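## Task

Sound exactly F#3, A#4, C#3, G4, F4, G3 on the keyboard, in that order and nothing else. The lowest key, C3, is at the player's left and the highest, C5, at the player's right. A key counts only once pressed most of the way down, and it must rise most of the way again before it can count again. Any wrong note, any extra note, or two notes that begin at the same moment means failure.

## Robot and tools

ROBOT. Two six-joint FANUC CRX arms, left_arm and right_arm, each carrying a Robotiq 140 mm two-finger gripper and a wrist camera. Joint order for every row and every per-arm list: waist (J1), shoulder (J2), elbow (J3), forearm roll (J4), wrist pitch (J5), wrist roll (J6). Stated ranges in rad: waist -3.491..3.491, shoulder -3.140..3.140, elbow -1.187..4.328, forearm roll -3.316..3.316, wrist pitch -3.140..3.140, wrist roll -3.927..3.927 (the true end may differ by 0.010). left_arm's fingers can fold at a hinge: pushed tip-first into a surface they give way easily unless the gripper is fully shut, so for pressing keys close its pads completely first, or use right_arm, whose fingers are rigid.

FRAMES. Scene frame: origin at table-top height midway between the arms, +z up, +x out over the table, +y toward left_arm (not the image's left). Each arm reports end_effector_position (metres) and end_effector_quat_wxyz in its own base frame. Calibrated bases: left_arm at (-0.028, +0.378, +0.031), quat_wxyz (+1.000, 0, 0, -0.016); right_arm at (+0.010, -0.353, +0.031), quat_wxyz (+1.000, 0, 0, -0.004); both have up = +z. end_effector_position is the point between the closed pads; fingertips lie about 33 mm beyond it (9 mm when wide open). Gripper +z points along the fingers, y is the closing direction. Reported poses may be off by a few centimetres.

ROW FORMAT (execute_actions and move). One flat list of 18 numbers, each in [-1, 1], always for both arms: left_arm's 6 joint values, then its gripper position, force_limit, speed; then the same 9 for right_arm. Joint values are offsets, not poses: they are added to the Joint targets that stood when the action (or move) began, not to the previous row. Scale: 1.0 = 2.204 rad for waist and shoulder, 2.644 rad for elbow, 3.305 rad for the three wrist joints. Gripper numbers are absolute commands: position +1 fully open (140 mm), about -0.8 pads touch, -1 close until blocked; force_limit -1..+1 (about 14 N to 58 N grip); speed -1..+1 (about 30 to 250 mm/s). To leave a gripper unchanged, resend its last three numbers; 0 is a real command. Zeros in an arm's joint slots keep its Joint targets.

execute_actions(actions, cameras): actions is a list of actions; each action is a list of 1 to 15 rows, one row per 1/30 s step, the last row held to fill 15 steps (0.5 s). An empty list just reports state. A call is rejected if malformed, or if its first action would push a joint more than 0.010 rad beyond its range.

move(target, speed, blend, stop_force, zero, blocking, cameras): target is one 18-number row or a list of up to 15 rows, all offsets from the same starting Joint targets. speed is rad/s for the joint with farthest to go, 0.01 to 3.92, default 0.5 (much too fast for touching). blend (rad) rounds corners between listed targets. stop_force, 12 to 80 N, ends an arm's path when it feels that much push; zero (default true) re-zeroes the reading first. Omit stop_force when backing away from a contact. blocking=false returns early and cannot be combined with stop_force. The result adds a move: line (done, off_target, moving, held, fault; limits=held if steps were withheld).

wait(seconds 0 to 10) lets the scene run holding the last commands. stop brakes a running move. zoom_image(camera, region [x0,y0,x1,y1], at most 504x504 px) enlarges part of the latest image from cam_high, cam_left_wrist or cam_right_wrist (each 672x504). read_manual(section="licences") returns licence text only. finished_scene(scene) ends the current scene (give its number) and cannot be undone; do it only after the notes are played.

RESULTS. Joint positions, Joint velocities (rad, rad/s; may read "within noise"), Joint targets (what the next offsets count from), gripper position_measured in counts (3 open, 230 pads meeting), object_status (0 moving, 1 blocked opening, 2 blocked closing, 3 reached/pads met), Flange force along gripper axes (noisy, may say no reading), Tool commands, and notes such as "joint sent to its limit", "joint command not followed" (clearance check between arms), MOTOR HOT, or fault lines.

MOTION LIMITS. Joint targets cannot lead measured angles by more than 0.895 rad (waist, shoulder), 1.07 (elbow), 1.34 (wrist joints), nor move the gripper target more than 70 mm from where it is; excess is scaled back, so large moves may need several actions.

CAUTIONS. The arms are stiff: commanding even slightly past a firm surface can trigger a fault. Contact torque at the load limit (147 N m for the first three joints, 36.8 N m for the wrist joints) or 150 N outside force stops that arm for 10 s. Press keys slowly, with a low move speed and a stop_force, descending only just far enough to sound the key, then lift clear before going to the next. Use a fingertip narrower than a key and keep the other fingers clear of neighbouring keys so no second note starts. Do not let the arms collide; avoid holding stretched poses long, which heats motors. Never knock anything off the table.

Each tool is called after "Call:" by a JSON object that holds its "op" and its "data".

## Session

Call:
{"op": "execute_actions", "data": {"actions": []}}

Call:
{"op": "zoom_image", "data": {"camera": "cam_high", "region": [230, 190, 400, 400]}}

Scene clock: 0.00 s.
left_arm: end_effector_position=(+0.5495, -0.2589, +0.2374) position_measured=3 object_status=3 end_effector_quat_wxyz=(+0.019, -0.075, +0.997, +0.003) | right_arm: end_effector_position=(+0.4613, +0.0177, +0.3239) position_measured=3 object_status=3 end_effector_quat_wxyz=(+0.172, +0.554, -0.529, +0.620)
Joint positions: left_arm=[-0.236 0.384 0.456 -0.018 -1.609 -1.185] | right_arm=[0.977 0.069 -0.687 1.138 -1.759 -1.327]
Joint velocities: within noise
Flange force (N): no reading
Joint targets: left_arm=[-0.236 0.384 0.456 -0.018 -1.609 -1.185] | right_arm=[0.977 0.069 -0.687 1.138 -1.759 -1.327]
Tool commands: left_gripper/position=+1.0 left_gripper/force_limit=+1.0 left_gripper/speed=+1.0 right_gripper/position=+1.0 right_gripper/force_limit=+1.0 right_gripper/speed=+1.0
camera_calibration:
cam_left_wrist: T_world_to_cam=[[-0.142598, 0.989779, -0.0017252, 0.346484], [0.918521, 0.13298, 0.372338, -0.555708], [0.368762, 0.0515099, -0.928096, 0.173395], [0, 0, 0, 1]] pos_world=[0.495896, -0.277976, 0.368436]
cam_right_wrist: T_world_to_cam=[[-0.786382, -0.387513, -0.481079, 0.536937], [0.145009, 0.641213, -0.753537, 0.171031], [0.60048, -0.662329, -0.448045, 0.0259898], [0, 0, 0, 1]] pos_world=[0.38183, 0.115617, 0.398833]

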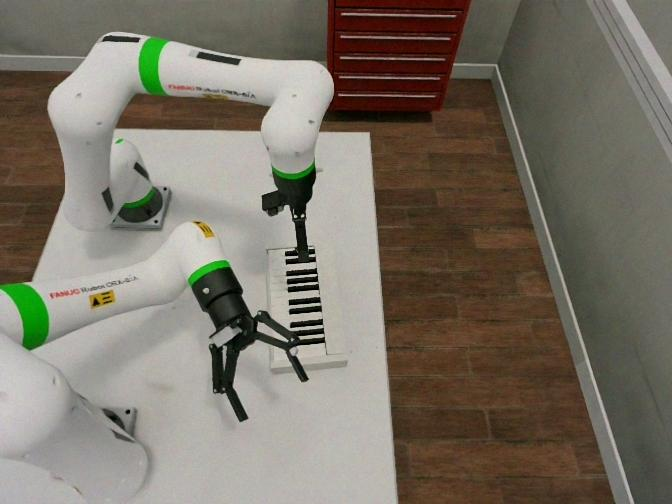

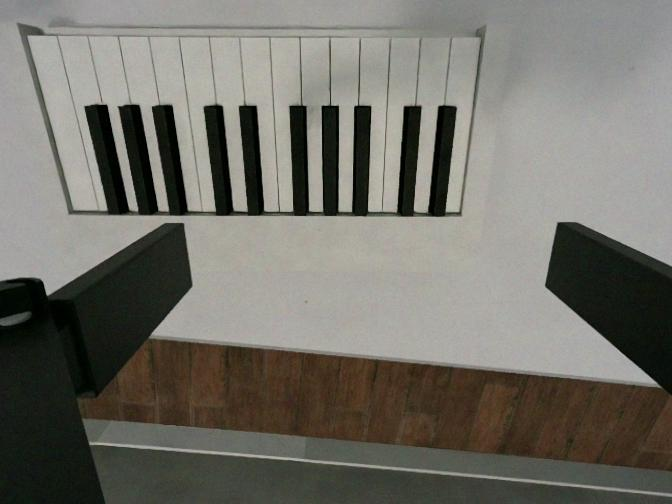

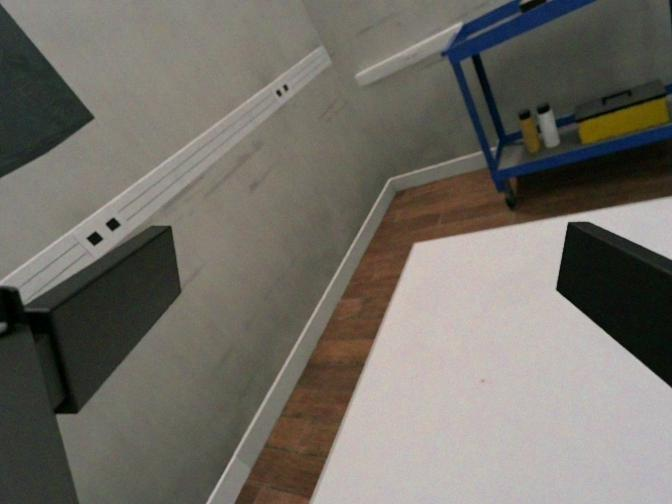

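Scaled by 2.400 (camera's finer frame: 960x720).

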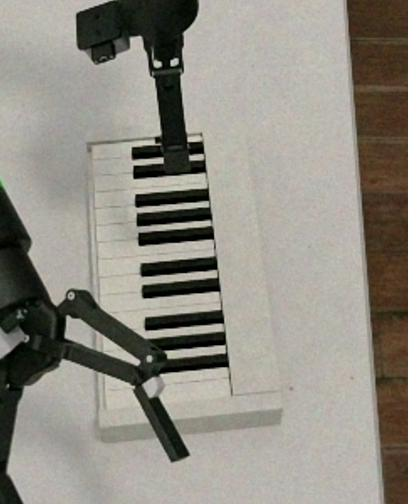

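Call:
{"op": "zoom_image", "data": {"camera": "cam_left_wrist", "region": [350, 10, 510, 130]}}

Call:
{"op": "zoom_image", "data": {"camera": "cam_left_wrist", "region": [10, 10, 170, 130]}}

Call:
{"op": "zoom_image", "data": {"camera": "cam_left_wrist", "region": [350, 110, 510, 230]}}

Call:
{"op": "zoom_image", "data": {"camera": "cam_left_wrist", "region": [30, 110, 190, 230]}}

Call:
{"op": "zoom_image", "data": {"camera": "cam_left_wrist", "region": [190, 20, 350, 140]}}

Scaled by 3.150 (camera's finer frame: 960x720).

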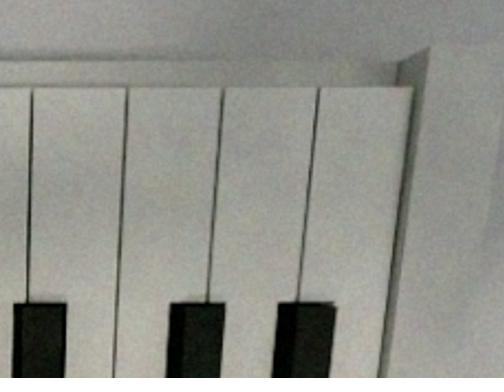

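Scaled by 3.150 (camera's finer frame: 960x720).

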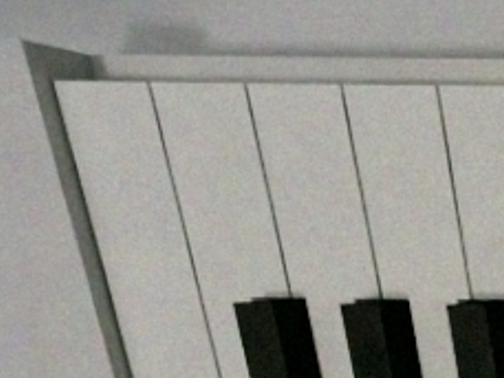

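Scaled by 3.150 (camera's finer frame: 960x720).

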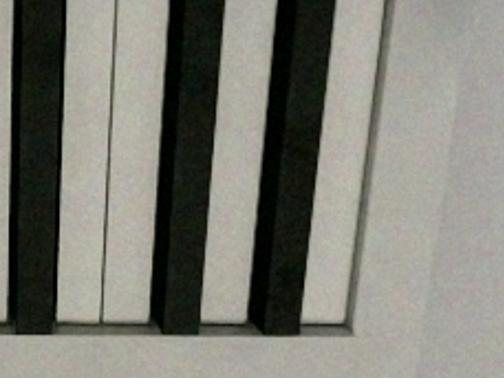

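Scaled by 3.150 (camera's finer frame: 960x720).

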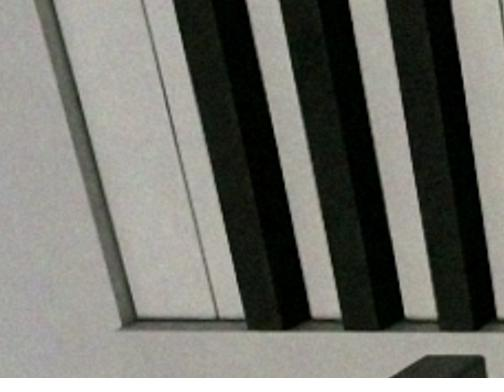

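Scaled by 3.150 (camera's finer frame: 960x720).

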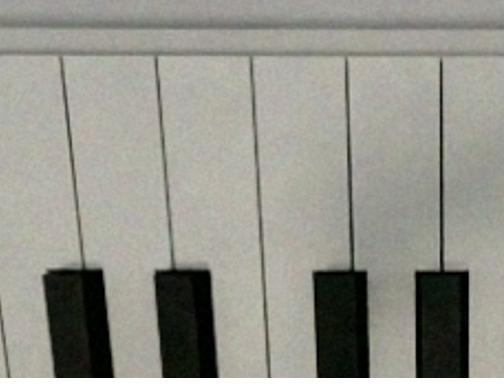

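Call:
{"op": "move", "data": {"target": [0.00187, -0.00005, -0.14216, 0.00545, 0.10347, -0.0037, -1, -1, -0.3, -0.40835, 0, 0, 0, 0, 0, 1, 1, 1], "speed": 0.9, "cameras": ["cam_high", "cam_left_wrist"]}}

Call:
{"op": "zoom_image", "data": {"camera": "cam_left_wrist", "region": [310, 150, 430, 230]}}

Call:
{"op": "zoom_image", "data": {"camera": "cam_left_wrist", "region": [420, 40, 600, 220]}}

Call:
{"op": "zoom_image", "data": {"camera": "cam_left_wrist", "region": [0, 40, 180, 220]}}

Scene clock: 4.83 s.
left_arm: end_effector_position=(+0.5190, -0.2559, +0.0799) position_measured=232 object_status=3 end_effector_quat_wxyz=(+0.000, -0.071, +0.997, +0.000) | right_arm: end_effector_position=(+0.3006, -0.3503, +0.3239) position_measured=3 object_status=3 end_effector_quat_wxyz=(-0.425, -0.269, +0.717, -0.484)
Joint positions: left_arm=[-0.232 0.384 0.08 0 -1.267 -1.198] | right_arm=[0.077 0.069 -0.687 1.138 -1.759 -1.327]
Flange force (N): left_arm=[5.7 5.7 0.3] | right_arm=[0.7 -0.4 -3.3]
Joint targets: left_arm=[-0.232 0.384 0.080 0.000 -1.267 -1.198] | right_arm=[0.077 0.069 -0.687 1.138 -1.759 -1.327]
move: done
cam_left_wrist: T_world_to_cam=[[-0.133649, 0.991011, -0.00597482, 0.334755], [0.932867, 0.127838, 0.336775, -0.475464], [0.334512, 0.0394359, -0.941566, 0.0540994], [0, 0, 0, 1]] pos_world=[0.470188, -0.273097, 0.213063]

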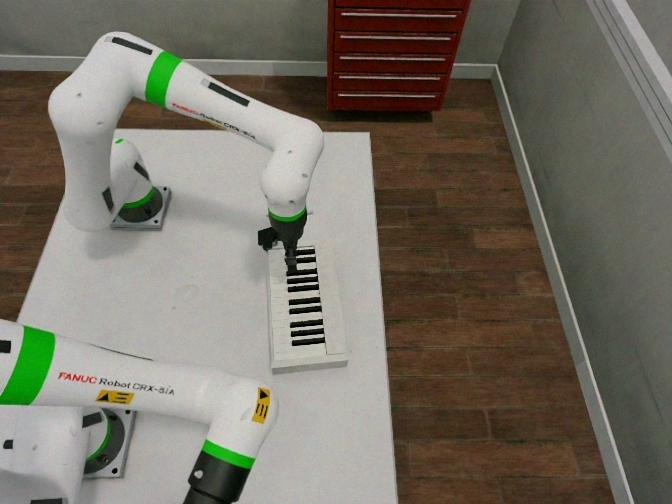

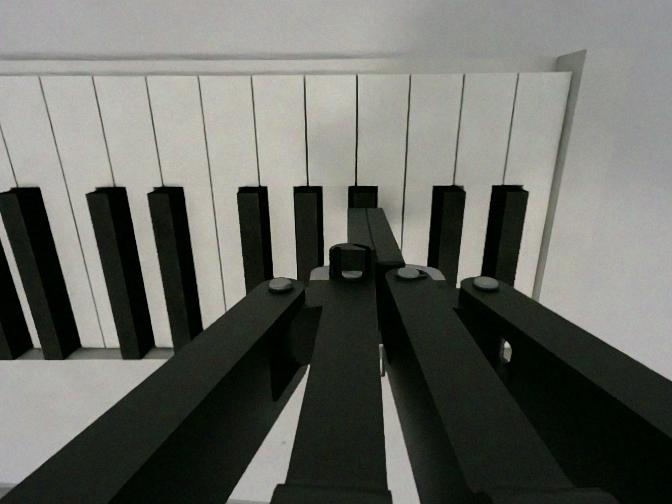

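Scaled by 4.200 (camera's finer frame: 960x720).

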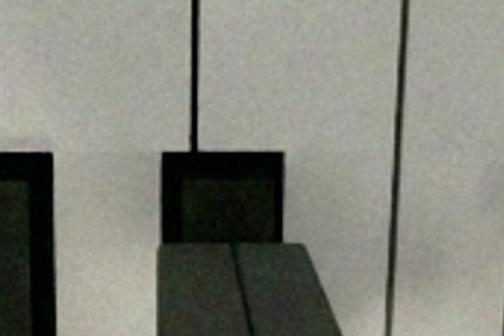

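Scaled by 2.800 (camera's finer frame: 960x720).

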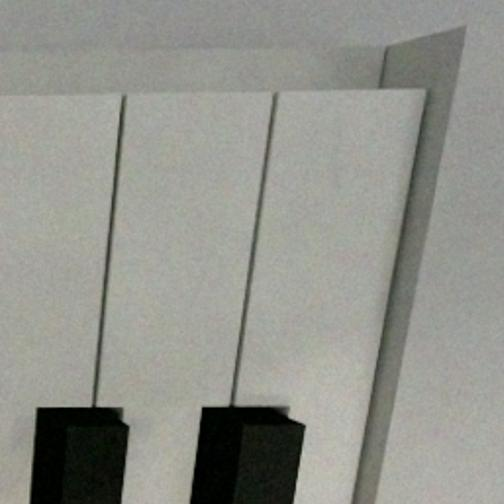

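Scaled by 2.800 (camera's finer frame: 960x720).

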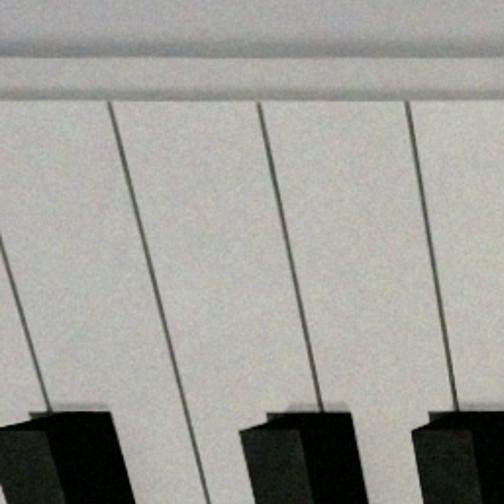

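Call:
{"op": "move", "data": {"target": [0, 0.0063, -0.00935, 0, 0.01168, 0, -1, -1, -0.3, 0, 0, 0, 0, 0, 0, 1, 1, 1], "speed": 0.0165, "stop_force": 12, "cameras": ["cam_left_wrist"]}}

Call:
{"op": "zoom_image", "data": {"camera": "cam_left_wrist", "region": [270, 120, 450, 240]}}

Scene clock: 8.13 s.
left_arm: end_effector_position=(+0.5191, -0.2559, +0.0642) position_measured=232 object_status=3 end_effector_quat_wxyz=(+0.000, -0.071, +0.997, +0.000) | right_arm: end_effector_position=(+0.3006, -0.3503, +0.3239) position_measured=3 object_status=3 end_effector_quat_wxyz=(-0.425, -0.269, +0.717, -0.484)
Joint positions: left_arm=[-0.232 0.396 0.058 0 -1.233 -1.198] | right_arm=[0.077 0.069 -0.687 1.138 -1.759 -1.327]
Flange force (N): left_arm=[9.9 8.1 -19.3] | right_arm=[0.6 -0.1 -3.1]
Joint targets: left_arm=[-0.232 0.396 0.058 0.000 -1.233 -1.198] | right_arm=[0.077 0.069 -0.687 1.138 -1.759 -1.327]
move: contact (left_arm)
cam_left_wrist: T_world_to_cam=[[-0.133623, 0.991014, -0.00608464, 0.334671], [0.932838, 0.127847, 0.336851, -0.470142], [0.334602, 0.039335, -0.941538, 0.0391476], [0, 0, 0, 1]] pos_world=[0.470188, -0.273097, 0.197263]

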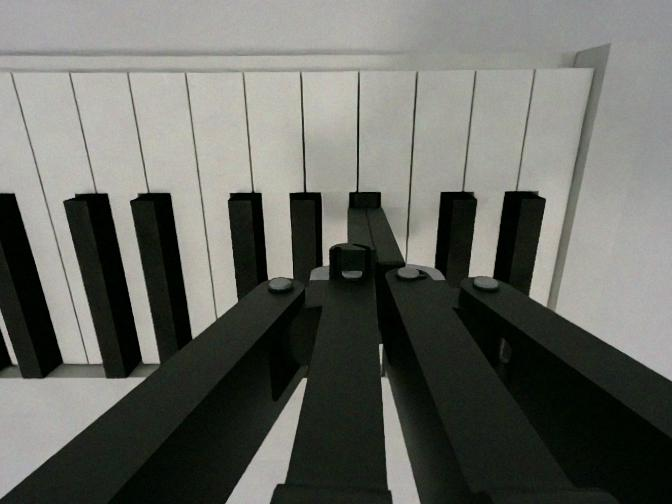

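Scaled by 2.800 (camera's finer frame: 960x720).

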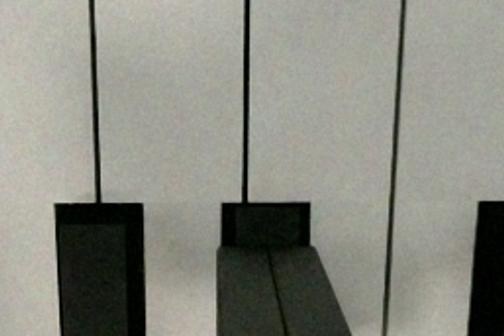

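Call:
{"op": "move", "data": {"target": [[0, -0.00712, 0.01108, 0, -0.01356, 0, -1, -1, -0.3, 0, 0, 0, 0, 0, 0, 1, 1, 1], [-0.13482, 0.16843, 0.23423, 0, -0.075, 0.08991, -1, -1, -0.3, 0, 0, 0, 0, 0, 0, 1, 1, 1], [-0.13482, 0.16933, 0.22973, 0, -0.0708, 0.08991, -1, -1, -0.3, 0, 0, 0, 0, 0, 0, 1, 1, 1]], "speed": [0.1, 0.6, 0.1], "blend": [0.005, 0.005, 0], "cameras": ["cam_high", "cam_left_wrist"]}}

Call:
{"op": "zoom_image", "data": {"camera": "cam_left_wrist", "region": [310, 150, 430, 230]}}

Scene clock: 11.03 s.
left_arm: end_effector_position=(+0.5502, -0.4718, +0.0786) position_measured=232 object_status=3 end_effector_quat_wxyz=(+0.000, -0.071, +0.997, +0.000) | right_arm: end_effector_position=(+0.3006, -0.3503, +0.3239) position_measured=3 object_status=3 end_effector_quat_wxyz=(-0.425, -0.269, +0.717, -0.484)
Joint positions: left_arm=[-0.529 0.769 0.666 0 -1.467 -0.9] | right_arm=[0.077 0.069 -0.687 1.138 -1.759 -1.327]
Flange force (N): left_arm=[9.0 10.8 0.6] | right_arm=[0.7 0.1 -3.1]
Joint targets: left_arm=[-0.529 0.769 0.666 0.000 -1.467 -0.900] | right_arm=[0.077 0.069 -0.687 1.138 -1.759 -1.327]
move: done
cam_left_wrist: T_world_to_cam=[[-0.133739, 0.990996, -0.006381, 0.553086], [0.932714, 0.128044, 0.337119, -0.476322], [0.3349, 0.0391342, -0.941441, 0.050622], [0, 0, 0, 1]] pos_world=[0.501288, -0.489097, 0.211764]

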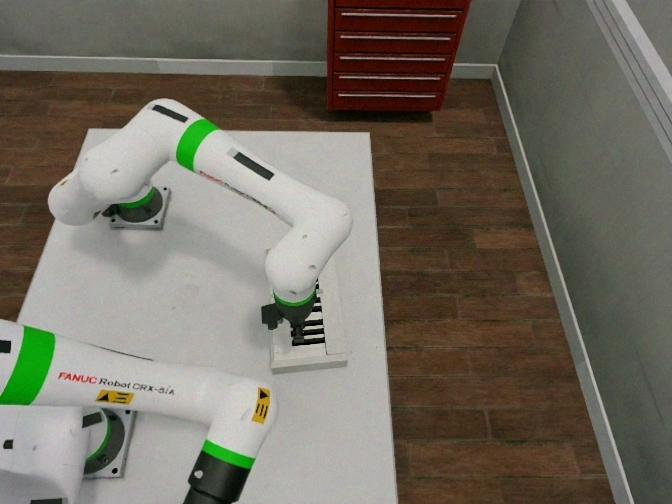

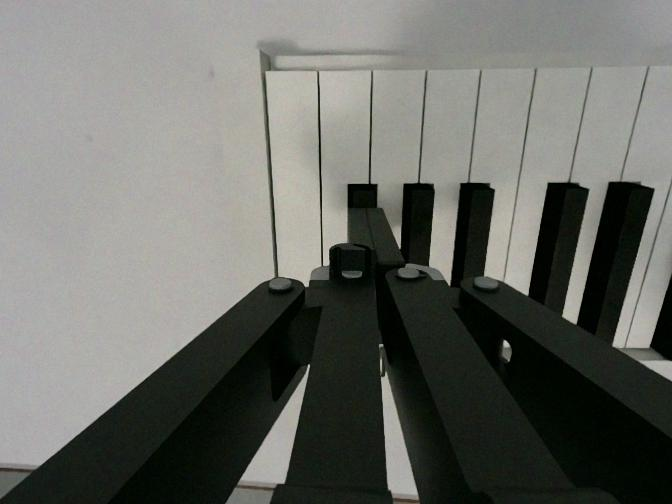

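Scaled by 4.200 (camera's finer frame: 960x720).

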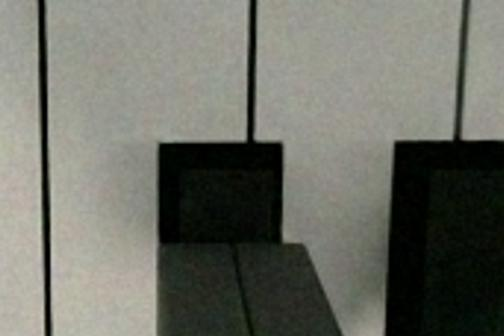

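Call:
{"op": "move", "data": {"target": [0, 0.00285, -0.01109, 0, 0.01078, 0, -1, -1, -0.3, 0, 0, 0, 0, 0, 0, 1, 1, 1], "speed": 0.0168, "stop_force": 12, "cameras": ["cam_left_wrist"]}}

Call:
{"op": "zoom_image", "data": {"camera": "cam_left_wrist", "region": [270, 120, 450, 240]}}

Scene clock: 13.57 s.
left_arm: end_effector_position=(+0.5503, -0.4719, +0.0651) position_measured=232 object_status=3 end_effector_quat_wxyz=(+0.000, -0.071, +0.997, +0.000) | right_arm: end_effector_position=(+0.3006, -0.3503, +0.3239) position_measured=3 object_status=3 end_effector_quat_wxyz=(-0.425, -0.269, +0.717, -0.484)
Joint positions: left_arm=[-0.529 0.774 0.642 0 -1.438 -0.9] | right_arm=[0.077 0.069 -0.687 1.138 -1.759 -1.327]
Flange force (N): left_arm=[9.9 11.9 -16.6] | right_arm=[0.5 0.0 -3.1]
Joint targets: left_arm=[-0.529 0.774 0.642 0.000 -1.438 -0.900] | right_arm=[0.077 0.069 -0.687 1.138 -1.759 -1.327]
move: contact (left_arm)
cam_left_wrist: T_world_to_cam=[[-0.133733, 0.990997, -0.00639451, 0.553], [0.932672, 0.128039, 0.337238, -0.471776], [0.335021, 0.0391361, -0.941398, 0.0378447], [0, 0, 0, 1]] pos_world=[0.501288, -0.489097, 0.198264]

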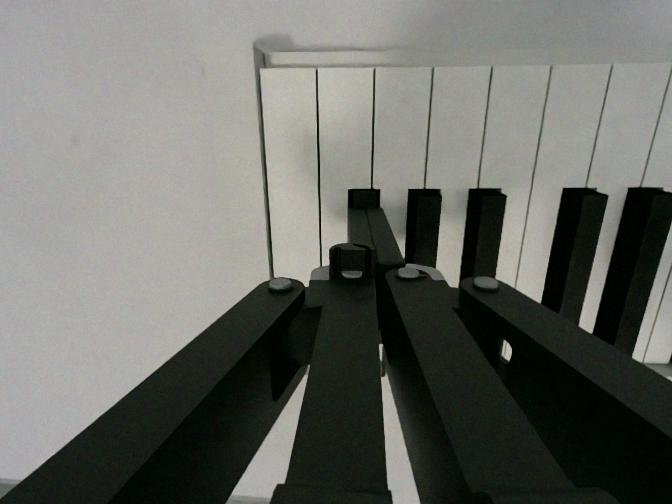

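Scaled by 2.800 (camera's finer frame: 960x720).

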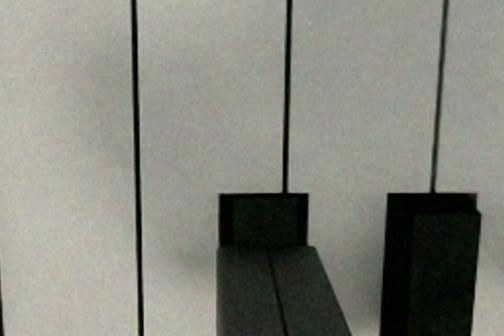

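Call:
{"op": "zoom_image", "data": {"camera": "cam_left_wrist", "region": [335, 170, 455, 225]}}

Scaled by 4.200 (camera's finer frame: 960x720).

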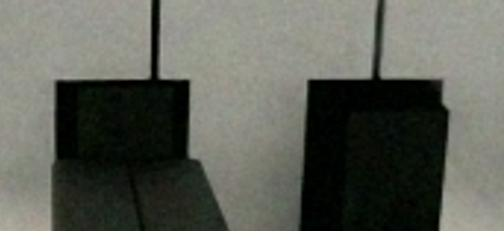

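Call:
{"op": "move", "data": {"target": [[0, -0.00308, 0.01335, 0, -0.01297, 0, -1, -1, -0.3, 0, 0, 0, 0, 0, 0, 1, 1, 1], [0.19006, -0.21789, -0.25332, 0, 0.05712, -0.12674, -1, -1, -0.3, 0, 0, 0, 0, 0, 0, 1, 1, 1], [0.19006, -0.215, -0.25765, 0, 0.0625, -0.12674, -1, -1, -0.3, 0, 0, 0, 0, 0, 0, 1, 1, 1]], "speed": [0.1, 0.7, 0.1], "blend": [0.005, 0.005, 0], "cameras": ["cam_left_wrist"]}}

Call:
{"op": "zoom_image", "data": {"camera": "cam_left_wrist", "region": [310, 150, 430, 230]}}

Scene clock: 16.73 s.
left_arm: end_effector_position=(+0.5093, -0.1869, +0.0770) position_measured=232 object_status=3 end_effector_quat_wxyz=(+0.000, -0.071, +0.997, +0.000) | right_arm: end_effector_position=(+0.3006, -0.3503, +0.3239) position_measured=3 object_status=3 end_effector_quat_wxyz=(-0.425, -0.269, +0.717, -0.484)
Joint positions: left_arm=[-0.11 0.3 -0.039 0 -1.232 -1.319] | right_arm=[0.077 0.069 -0.687 1.138 -1.759 -1.327]
Flange force (N): left_arm=[6.5 5.4 -0.2] | right_arm=[0.8 0.3 -2.9]
Joint targets: left_arm=[-0.110 0.300 -0.039 0.000 -1.232 -1.319] | right_arm=[0.077 0.069 -0.687 1.138 -1.759 -1.327]
move: done
cam_left_wrist: T_world_to_cam=[[-0.13356, 0.991023, -0.00589911, 0.265093], [0.932986, 0.127741, 0.336481, -0.474166], [0.334215, 0.0394365, -0.941672, 0.0520885], [0, 0, 0, 1]] pos_world=[0.460387, -0.204197, 0.210162]

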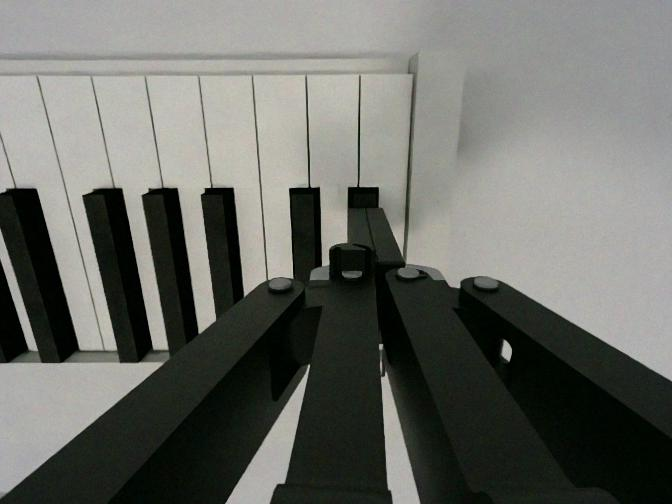

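Scaled by 4.200 (camera's finer frame: 960x720).

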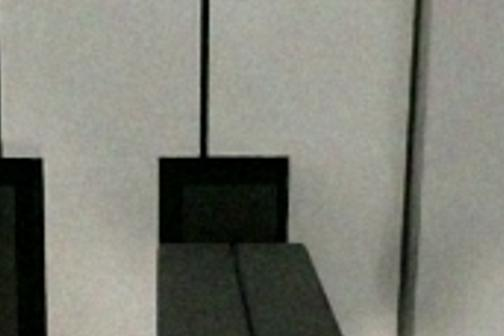

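Call:
{"op": "move", "data": {"target": [0, 0.00577, -0.00778, 0, 0.01007, 0, -1, -1, -0.3, 0, 0, 0, 0, 0, 0, 1, 1, 1], "speed": 0.0175, "stop_force": 12, "cameras": ["cam_left_wrist"]}}

Call:
{"op": "zoom_image", "data": {"camera": "cam_left_wrist", "region": [290, 170, 410, 225]}}

Scene clock: 19.23 s.
left_arm: end_effector_position=(+0.5093, -0.1869, +0.0640) position_measured=232 object_status=3 end_effector_quat_wxyz=(+0.000, -0.071, +0.997, +0.000) | right_arm: end_effector_position=(+0.3006, -0.3503, +0.3239) position_measured=3 object_status=3 end_effector_quat_wxyz=(-0.425, -0.269, +0.717, -0.484)
Joint positions: left_arm=[-0.11 0.311 -0.057 0 -1.203 -1.319] | right_arm=[0.077 0.069 -0.687 1.138 -1.759 -1.327]
Flange force (N): left_arm=[10.0 6.9 -17.6] | right_arm=[0.6 0.0 -2.8]
Joint targets: left_arm=[-0.110 0.311 -0.057 0.000 -1.203 -1.319] | right_arm=[0.077 0.069 -0.687 1.138 -1.759 -1.327]
move: contact (left_arm)
cam_left_wrist: T_world_to_cam=[[-0.133567, 0.991022, -0.00591571, 0.265036], [0.932953, 0.12775, 0.336569, -0.469886], [0.334303, 0.0394355, -0.94164, 0.0397663], [0, 0, 0, 1]] pos_world=[0.460488, -0.204197, 0.197162]

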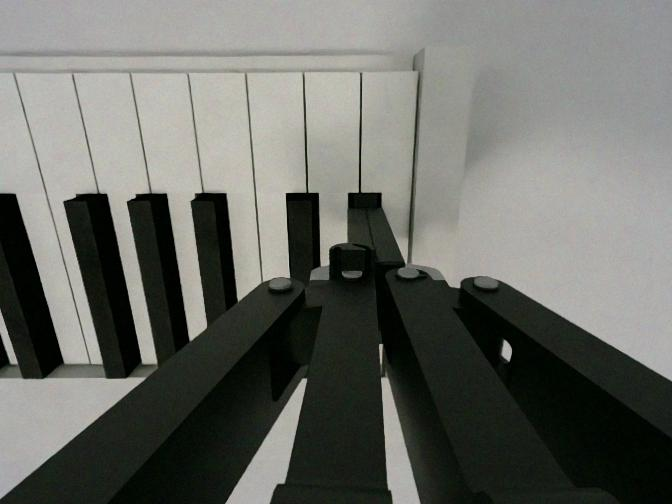

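Scaled by 4.200 (camera's finer frame: 960x720).

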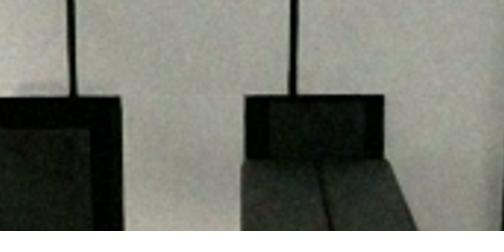

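Call:
{"op": "move", "data": {"target": [[0, -0.00781, 0.01105, 0, -0.01399, 0, -1, -1, -0.3, 0, 0, 0, 0, 0, 0, 1, 1, 1], [-0.18881, 0.12963, 0.17411, 0, -0.05278, 0.12591, -1, -1, -0.3, 0, 0, 0, 0, 0, 0, 1, 1, 1], [-0.18881, 0.13498, 0.16214, 0, -0.03963, 0.12591, -1, -1, -0.3, 0, 0, 0, 0, 0, 0, 1, 1, 1]], "speed": [0.1, 0.6, 0.12], "blend": [0.005, 0.005, 0], "cameras": ["cam_left_wrist"]}}

Call:
{"op": "zoom_image", "data": {"camera": "cam_left_wrist", "region": [310, 150, 430, 230]}}

Scene clock: 21.87 s.
left_arm: end_effector_position=(+0.4991, -0.4399, +0.0639) position_measured=232 object_status=3 end_effector_quat_wxyz=(+0.000, -0.071, +0.997, +0.000) | right_arm: end_effector_position=(+0.3006, -0.3503, +0.3239) position_measured=3 object_status=3 end_effector_quat_wxyz=(-0.425, -0.269, +0.717, -0.484)
Joint positions: left_arm=[-0.526 0.609 0.372 0 -1.334 -0.903] | right_arm=[0.077 0.069 -0.687 1.138 -1.759 -1.327]
Flange force (N): left_arm=[6.5 9.7 -0.1] | right_arm=[0.4 -0.1 -2.7]
Joint targets: left_arm=[-0.526 0.609 0.372 0.000 -1.334 -0.903] | right_arm=[0.077 0.069 -0.687 1.138 -1.759 -1.327]
move: done
cam_left_wrist: T_world_to_cam=[[-0.133712, 0.991001, -0.00613085, 0.514486], [0.932794, 0.127942, 0.336937, -0.427835], [0.334689, 0.0393336, -0.941507, 0.0528467], [0, 0, 0, 1]] pos_world=[0.450188, -0.457197, 0.197063]

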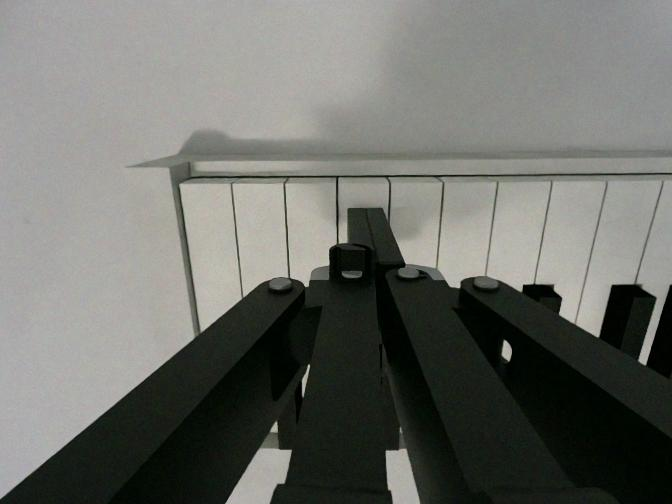

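Scaled by 4.200 (camera's finer frame: 960x720).

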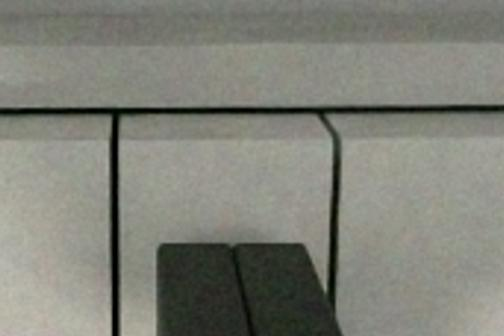

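Call:
{"op": "move", "data": {"target": [0, 0.0049, -0.0086, 0, 0.01014, 0, -1, -1, -0.3, 0, 0, 0, 0, 0, 0, 1, 1, 1], "speed": 0.0165, "stop_force": 12, "cameras": ["cam_left_wrist"]}}

Call:
{"op": "zoom_image", "data": {"camera": "cam_left_wrist", "region": [310, 150, 430, 230]}}

Scene clock: 24.53 s.
left_arm: end_effector_position=(+0.4992, -0.4400, +0.0497) position_measured=232 object_status=3 end_effector_quat_wxyz=(+0.000, -0.071, +0.997, +0.000) | right_arm: end_effector_position=(+0.3006, -0.3503, +0.3239) position_measured=3 object_status=3 end_effector_quat_wxyz=(-0.425, -0.269, +0.717, -0.484)
Joint positions: left_arm=[-0.526 0.618 0.352 0 -1.305 -0.903] | right_arm=[0.077 0.069 -0.687 1.138 -1.759 -1.327]
Flange force (N): left_arm=[8.1 10.7 -15.4] | right_arm=[0.6 0.4 -3.1]
Joint targets: left_arm=[-0.526 0.618 0.352 0.000 -1.305 -0.903] | right_arm=[0.077 0.069 -0.687 1.138 -1.759 -1.327]
move: contact (left_arm)
cam_left_wrist: T_world_to_cam=[[-0.133676, 0.991005, -0.00622497, 0.514415], [0.932787, 0.12794, 0.336957, -0.423112], [0.334723, 0.0392366, -0.941499, 0.039289], [0, 0, 0, 1]] pos_world=[0.450288, -0.457197, 0.182763]

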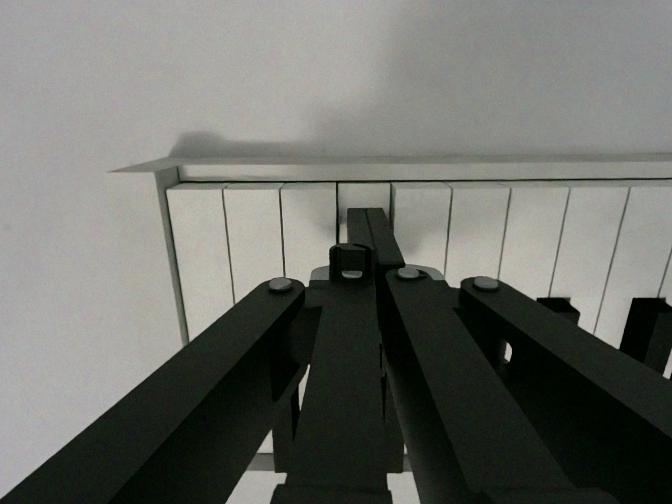

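Scaled by 4.200 (camera's finer frame: 960x720).

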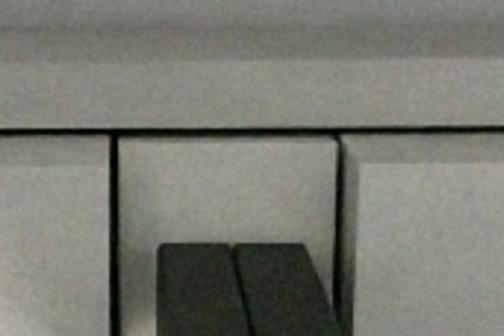

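Call:
{"op": "move", "data": {"target": [[0, -0.00485, 0.00855, 0, -0.01002, 0, -1, -1, -0.3, 0, 0, 0, 0, 0, 0, 1, 1, 1], [0.01341, -0.02532, -0.01778, 0, -0.0026, -0.00894, -1, -1, -0.3, 0, 0, 0, 0, 0, 0, 1, 1, 1], [0.01341, -0.02414, -0.01989, 0, -0.00012, -0.00894, -1, -1, -0.3, 0, 0, 0, 0, 0, 0, 1, 1, 1]], "speed": [0.08, 0.15, 0.08], "blend": [0.003, 0.003, 0], "cameras": ["cam_left_wrist"]}}

Call:
{"op": "zoom_image", "data": {"camera": "cam_left_wrist", "region": [310, 150, 430, 230]}}

Scene clock: 26.33 s.
left_arm: end_effector_position=(+0.4962, -0.4165, +0.0621) position_measured=232 object_status=3 end_effector_quat_wxyz=(+0.000, -0.071, +0.997, +0.000) | right_arm: end_effector_position=(+0.3006, -0.3503, +0.3239) position_measured=3 object_status=3 end_effector_quat_wxyz=(-0.425, -0.269, +0.717, -0.484)
Joint positions: left_arm=[-0.496 0.565 0.3 0 -1.305 -0.933] | right_arm=[0.077 0.069 -0.687 1.138 -1.759 -1.327]
Flange force (N): left_arm=[5.8 8.9 -0.6] | right_arm=[0.7 0.5 -2.8]
Joint targets: left_arm=[-0.496 0.565 0.300 0.000 -1.305 -0.933] | right_arm=[0.077 0.069 -0.687 1.138 -1.759 -1.327]
move: done
cam_left_wrist: T_world_to_cam=[[-0.133734, 0.990997, -0.00639302, 0.490844], [0.932683, 0.12804, 0.337206, -0.427398], [0.334989, 0.0391332, -0.941409, 0.0509922], [0, 0, 0, 1]] pos_world=[0.447188, -0.433697, 0.195264]

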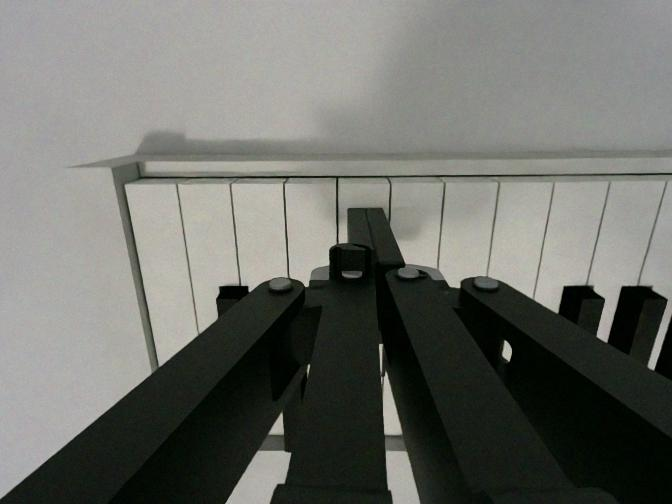

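Scaled by 4.200 (camera's finer frame: 960x720).

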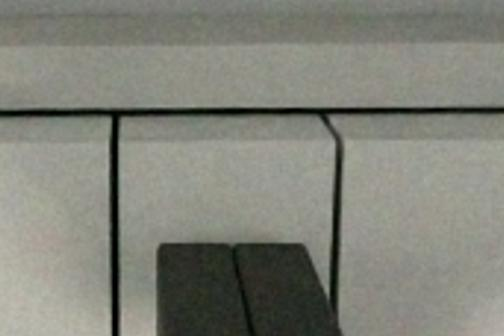

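Call:
{"op": "move", "data": {"target": [0, 0.00457, -0.00723, 0, 0.00884, 0, -1, -1, -0.3, 0, 0, 0, 0, 0, 0, 1, 1, 1], "speed": 0.0165, "stop_force": 12, "cameras": ["cam_left_wrist"]}}

Call:
{"op": "zoom_image", "data": {"camera": "cam_left_wrist", "region": [310, 150, 430, 230]}}

Scene clock: 28.83 s.
left_arm: end_effector_position=(+0.4962, -0.4165, +0.0495) position_measured=232 object_status=3 end_effector_quat_wxyz=(+0.000, -0.071, +0.997, +0.000) | right_arm: end_effector_position=(+0.3006, -0.3503, +0.3239) position_measured=3 object_status=3 end_effector_quat_wxyz=(-0.425, -0.269, +0.717, -0.484)
Joint positions: left_arm=[-0.496 0.574 0.283 0 -1.279 -0.933] | right_arm=[0.077 0.069 -0.687 1.138 -1.759 -1.327]
Flange force (N): left_arm=[7.9 10.5 -18.3] | right_arm=[0.8 0.4 -3.1]
Joint targets: left_arm=[-0.496 0.574 0.283 0.000 -1.279 -0.933] | right_arm=[0.077 0.069 -0.687 1.138 -1.759 -1.327]
move: contact (left_arm)
cam_left_wrist: T_world_to_cam=[[-0.133728, 0.990997, -0.00640653, 0.490777], [0.932641, 0.128034, 0.337326, -0.423214], [0.33511, 0.0391351, -0.941366, 0.0389421], [0, 0, 0, 1]] pos_world=[0.447288, -0.433697, 0.182564]

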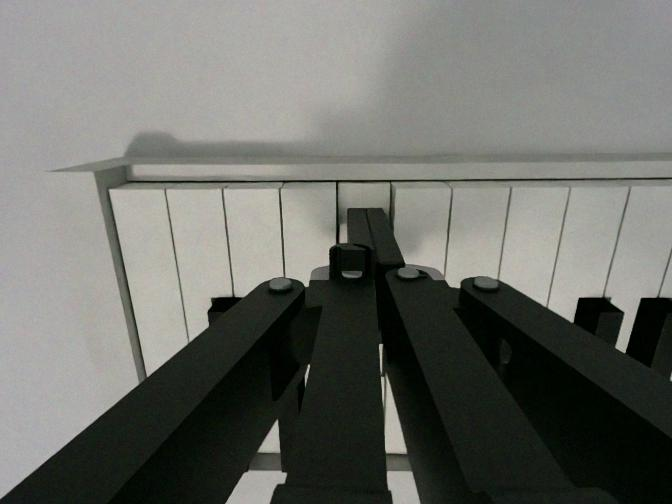

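Scaled by 4.200 (camera's finer frame: 960x720).

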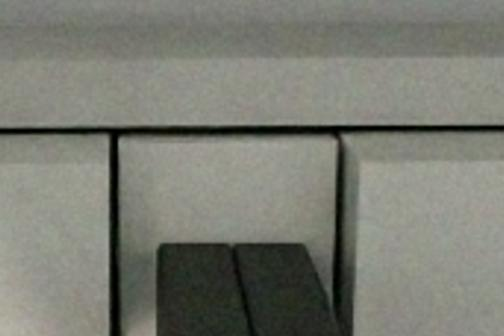

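Call:
{"op": "move", "data": {"target": [[0, -0.00765, 0.0136, 0, -0.01622, 0, -1, -1, -0.3, 0, 0, 0, 0, 0, 0, 1, 1, 1], [0.09424, -0.11448, -0.11306, 0, 0.01386, -0.06284, -1, -1, -0.3, 0, 0, 0, 0, 0, 0, 1, 1, 1], [0.09424, -0.10952, -0.11976, 0, 0.02253, -0.06284, -1, -1, -0.3, 0, 0, 0, 0, 0, 0, 1, 1, 1]], "speed": [0.1, 0.4, 0.1], "blend": [0.005, 0.005, 0], "cameras": ["cam_left_wrist"]}}

Call:
{"op": "zoom_image", "data": {"camera": "cam_left_wrist", "region": [310, 150, 430, 230]}}

Scene clock: 31.70 s.
left_arm: end_effector_position=(+0.4760, -0.2769, +0.0620) position_measured=232 object_status=3 end_effector_quat_wxyz=(+0.000, -0.071, +0.997, +0.000) | right_arm: end_effector_position=(+0.3006, -0.3503, +0.3239) position_measured=3 object_status=3 end_effector_quat_wxyz=(-0.425, -0.269, +0.717, -0.484)
Joint positions: left_arm=[-0.289 0.332 -0.034 0 -1.205 -1.14] | right_arm=[0.077 0.069 -0.687 1.138 -1.759 -1.327]
Flange force (N): left_arm=[5.0 4.5 -0.7] | right_arm=[0.2 -0.3 -2.5]
Joint targets: left_arm=[-0.289 0.332 -0.034 0.000 -1.205 -1.140] | right_arm=[0.077 0.069 -0.687 1.138 -1.759 -1.327]
move: done
cam_left_wrist: T_world_to_cam=[[-0.133656, 0.99101, -0.00596189, 0.349811], [0.932909, 0.127845, 0.336655, -0.426618], [0.334391, 0.039434, -0.941609, 0.0525206], [0, 0, 0, 1]] pos_world=[0.427188, -0.294197, 0.195163]

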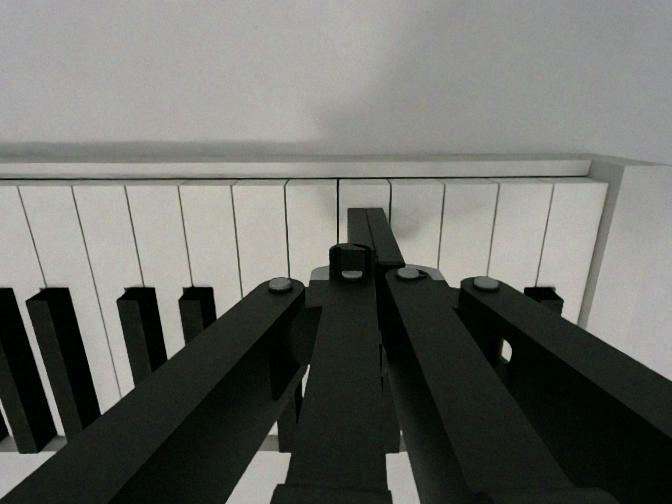

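Scaled by 4.200 (camera's finer frame: 960x720).

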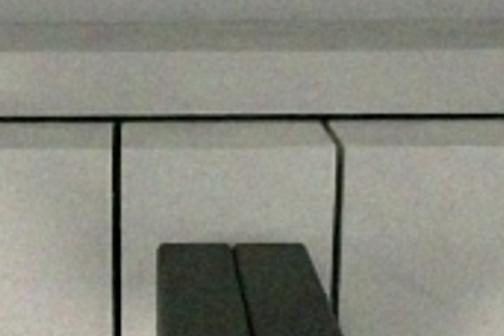

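Call:
{"op": "move", "data": {"target": [0, 0.00585, -0.00692, 0, 0.00944, 0, -1, -1, -0.3, 0, 0, 0, 0, 0, 0, 1, 1, 1], "speed": 0.0175, "stop_force": 12, "cameras": ["cam_left_wrist"]}}

Call:
{"op": "zoom_image", "data": {"camera": "cam_left_wrist", "region": [310, 150, 430, 230]}}

Scene clock: 34.27 s.
left_arm: end_effector_position=(+0.4761, -0.2769, +0.0489) position_measured=232 object_status=3 end_effector_quat_wxyz=(+0.000, -0.071, +0.997, +0.000) | right_arm: end_effector_position=(+0.3006, -0.3503, +0.3239) position_measured=3 object_status=3 end_effector_quat_wxyz=(-0.425, -0.269, +0.717, -0.484)
Joint positions: left_arm=[-0.289 0.344 -0.051 0 -1.176 -1.14] | right_arm=[0.077 0.069 -0.687 1.138 -1.759 -1.327]
Flange force (N): left_arm=[7.4 7.6 -18.7] | right_arm=[0.5 -0.1 -2.7]
Joint targets: left_arm=[-0.289 0.344 -0.051 0.000 -1.176 -1.140] | right_arm=[0.077 0.069 -0.687 1.138 -1.759 -1.327]
move: contact (left_arm)
cam_left_wrist: T_world_to_cam=[[-0.13365, 0.991011, -0.00597537, 0.349734], [0.932866, 0.12784, 0.336775, -0.422213], [0.334512, 0.0394359, -0.941566, 0.040127], [0, 0, 0, 1]] pos_world=[0.427188, -0.294197, 0.182063]

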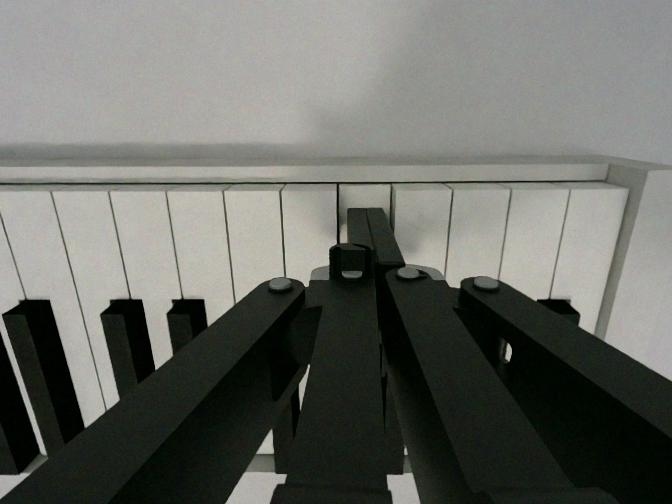

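Scaled by 4.200 (camera's finer frame: 960x720).

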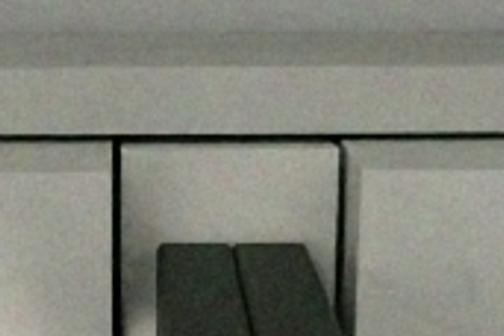

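Call:
{"op": "move", "data": {"target": [0, -0.01012, 0.01326, 0, -0.0173, 0, -1, -1, -0.3, 0, 0, 0, 0, 0, 0, 1, 1, 1], "speed": 0.1, "cameras": ["cam_left_wrist"]}}

Scene clock: 35.27 s.
left_arm: end_effector_position=(+0.4763, -0.2770, +0.0749) position_measured=232 object_status=3 end_effector_quat_wxyz=(+0.000, -0.071, +0.997, +0.000) | right_arm: end_effector_position=(+0.3006, -0.3503, +0.3239) position_measured=3 object_status=3 end_effector_quat_wxyz=(-0.425, -0.269, +0.717, -0.484)
Joint positions: left_arm=[-0.289 0.322 -0.016 0 -1.233 -1.14] | right_arm=[0.077 0.069 -0.687 1.138 -1.759 -1.327]
Flange force (N): left_arm=[4.9 5.4 -0.6] | right_arm=[0.5 0.2 -2.6]
Joint targets: left_arm=[-0.289 0.322 -0.016 0.000 -1.233 -1.140] | right_arm=[0.077 0.069 -0.687 1.138 -1.759 -1.327]
move: done
cam_left_wrist: T_world_to_cam=[[-0.133658, 0.991009, -0.00599198, 0.350021], [0.932833, 0.127848, 0.336863, -0.431145], [0.3346, 0.0394348, -0.941535, 0.0645002], [0, 0, 0, 1]] pos_world=[0.427388, -0.294297, 0.208063]

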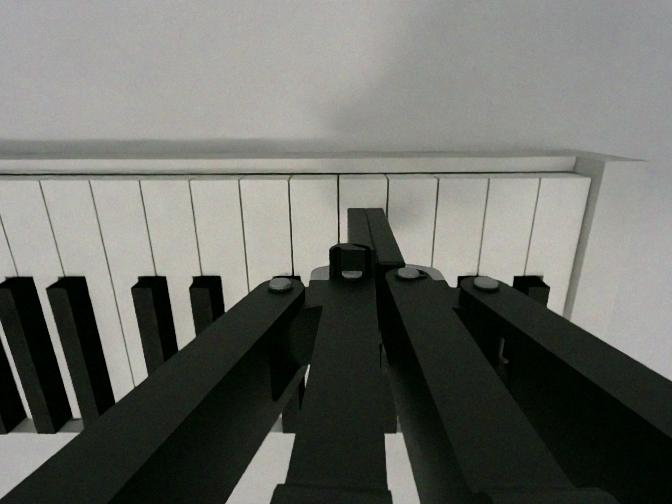

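Call:
{"op": "finished_scene", "data": {"scene": 2}}

The scene is finished: the task was done.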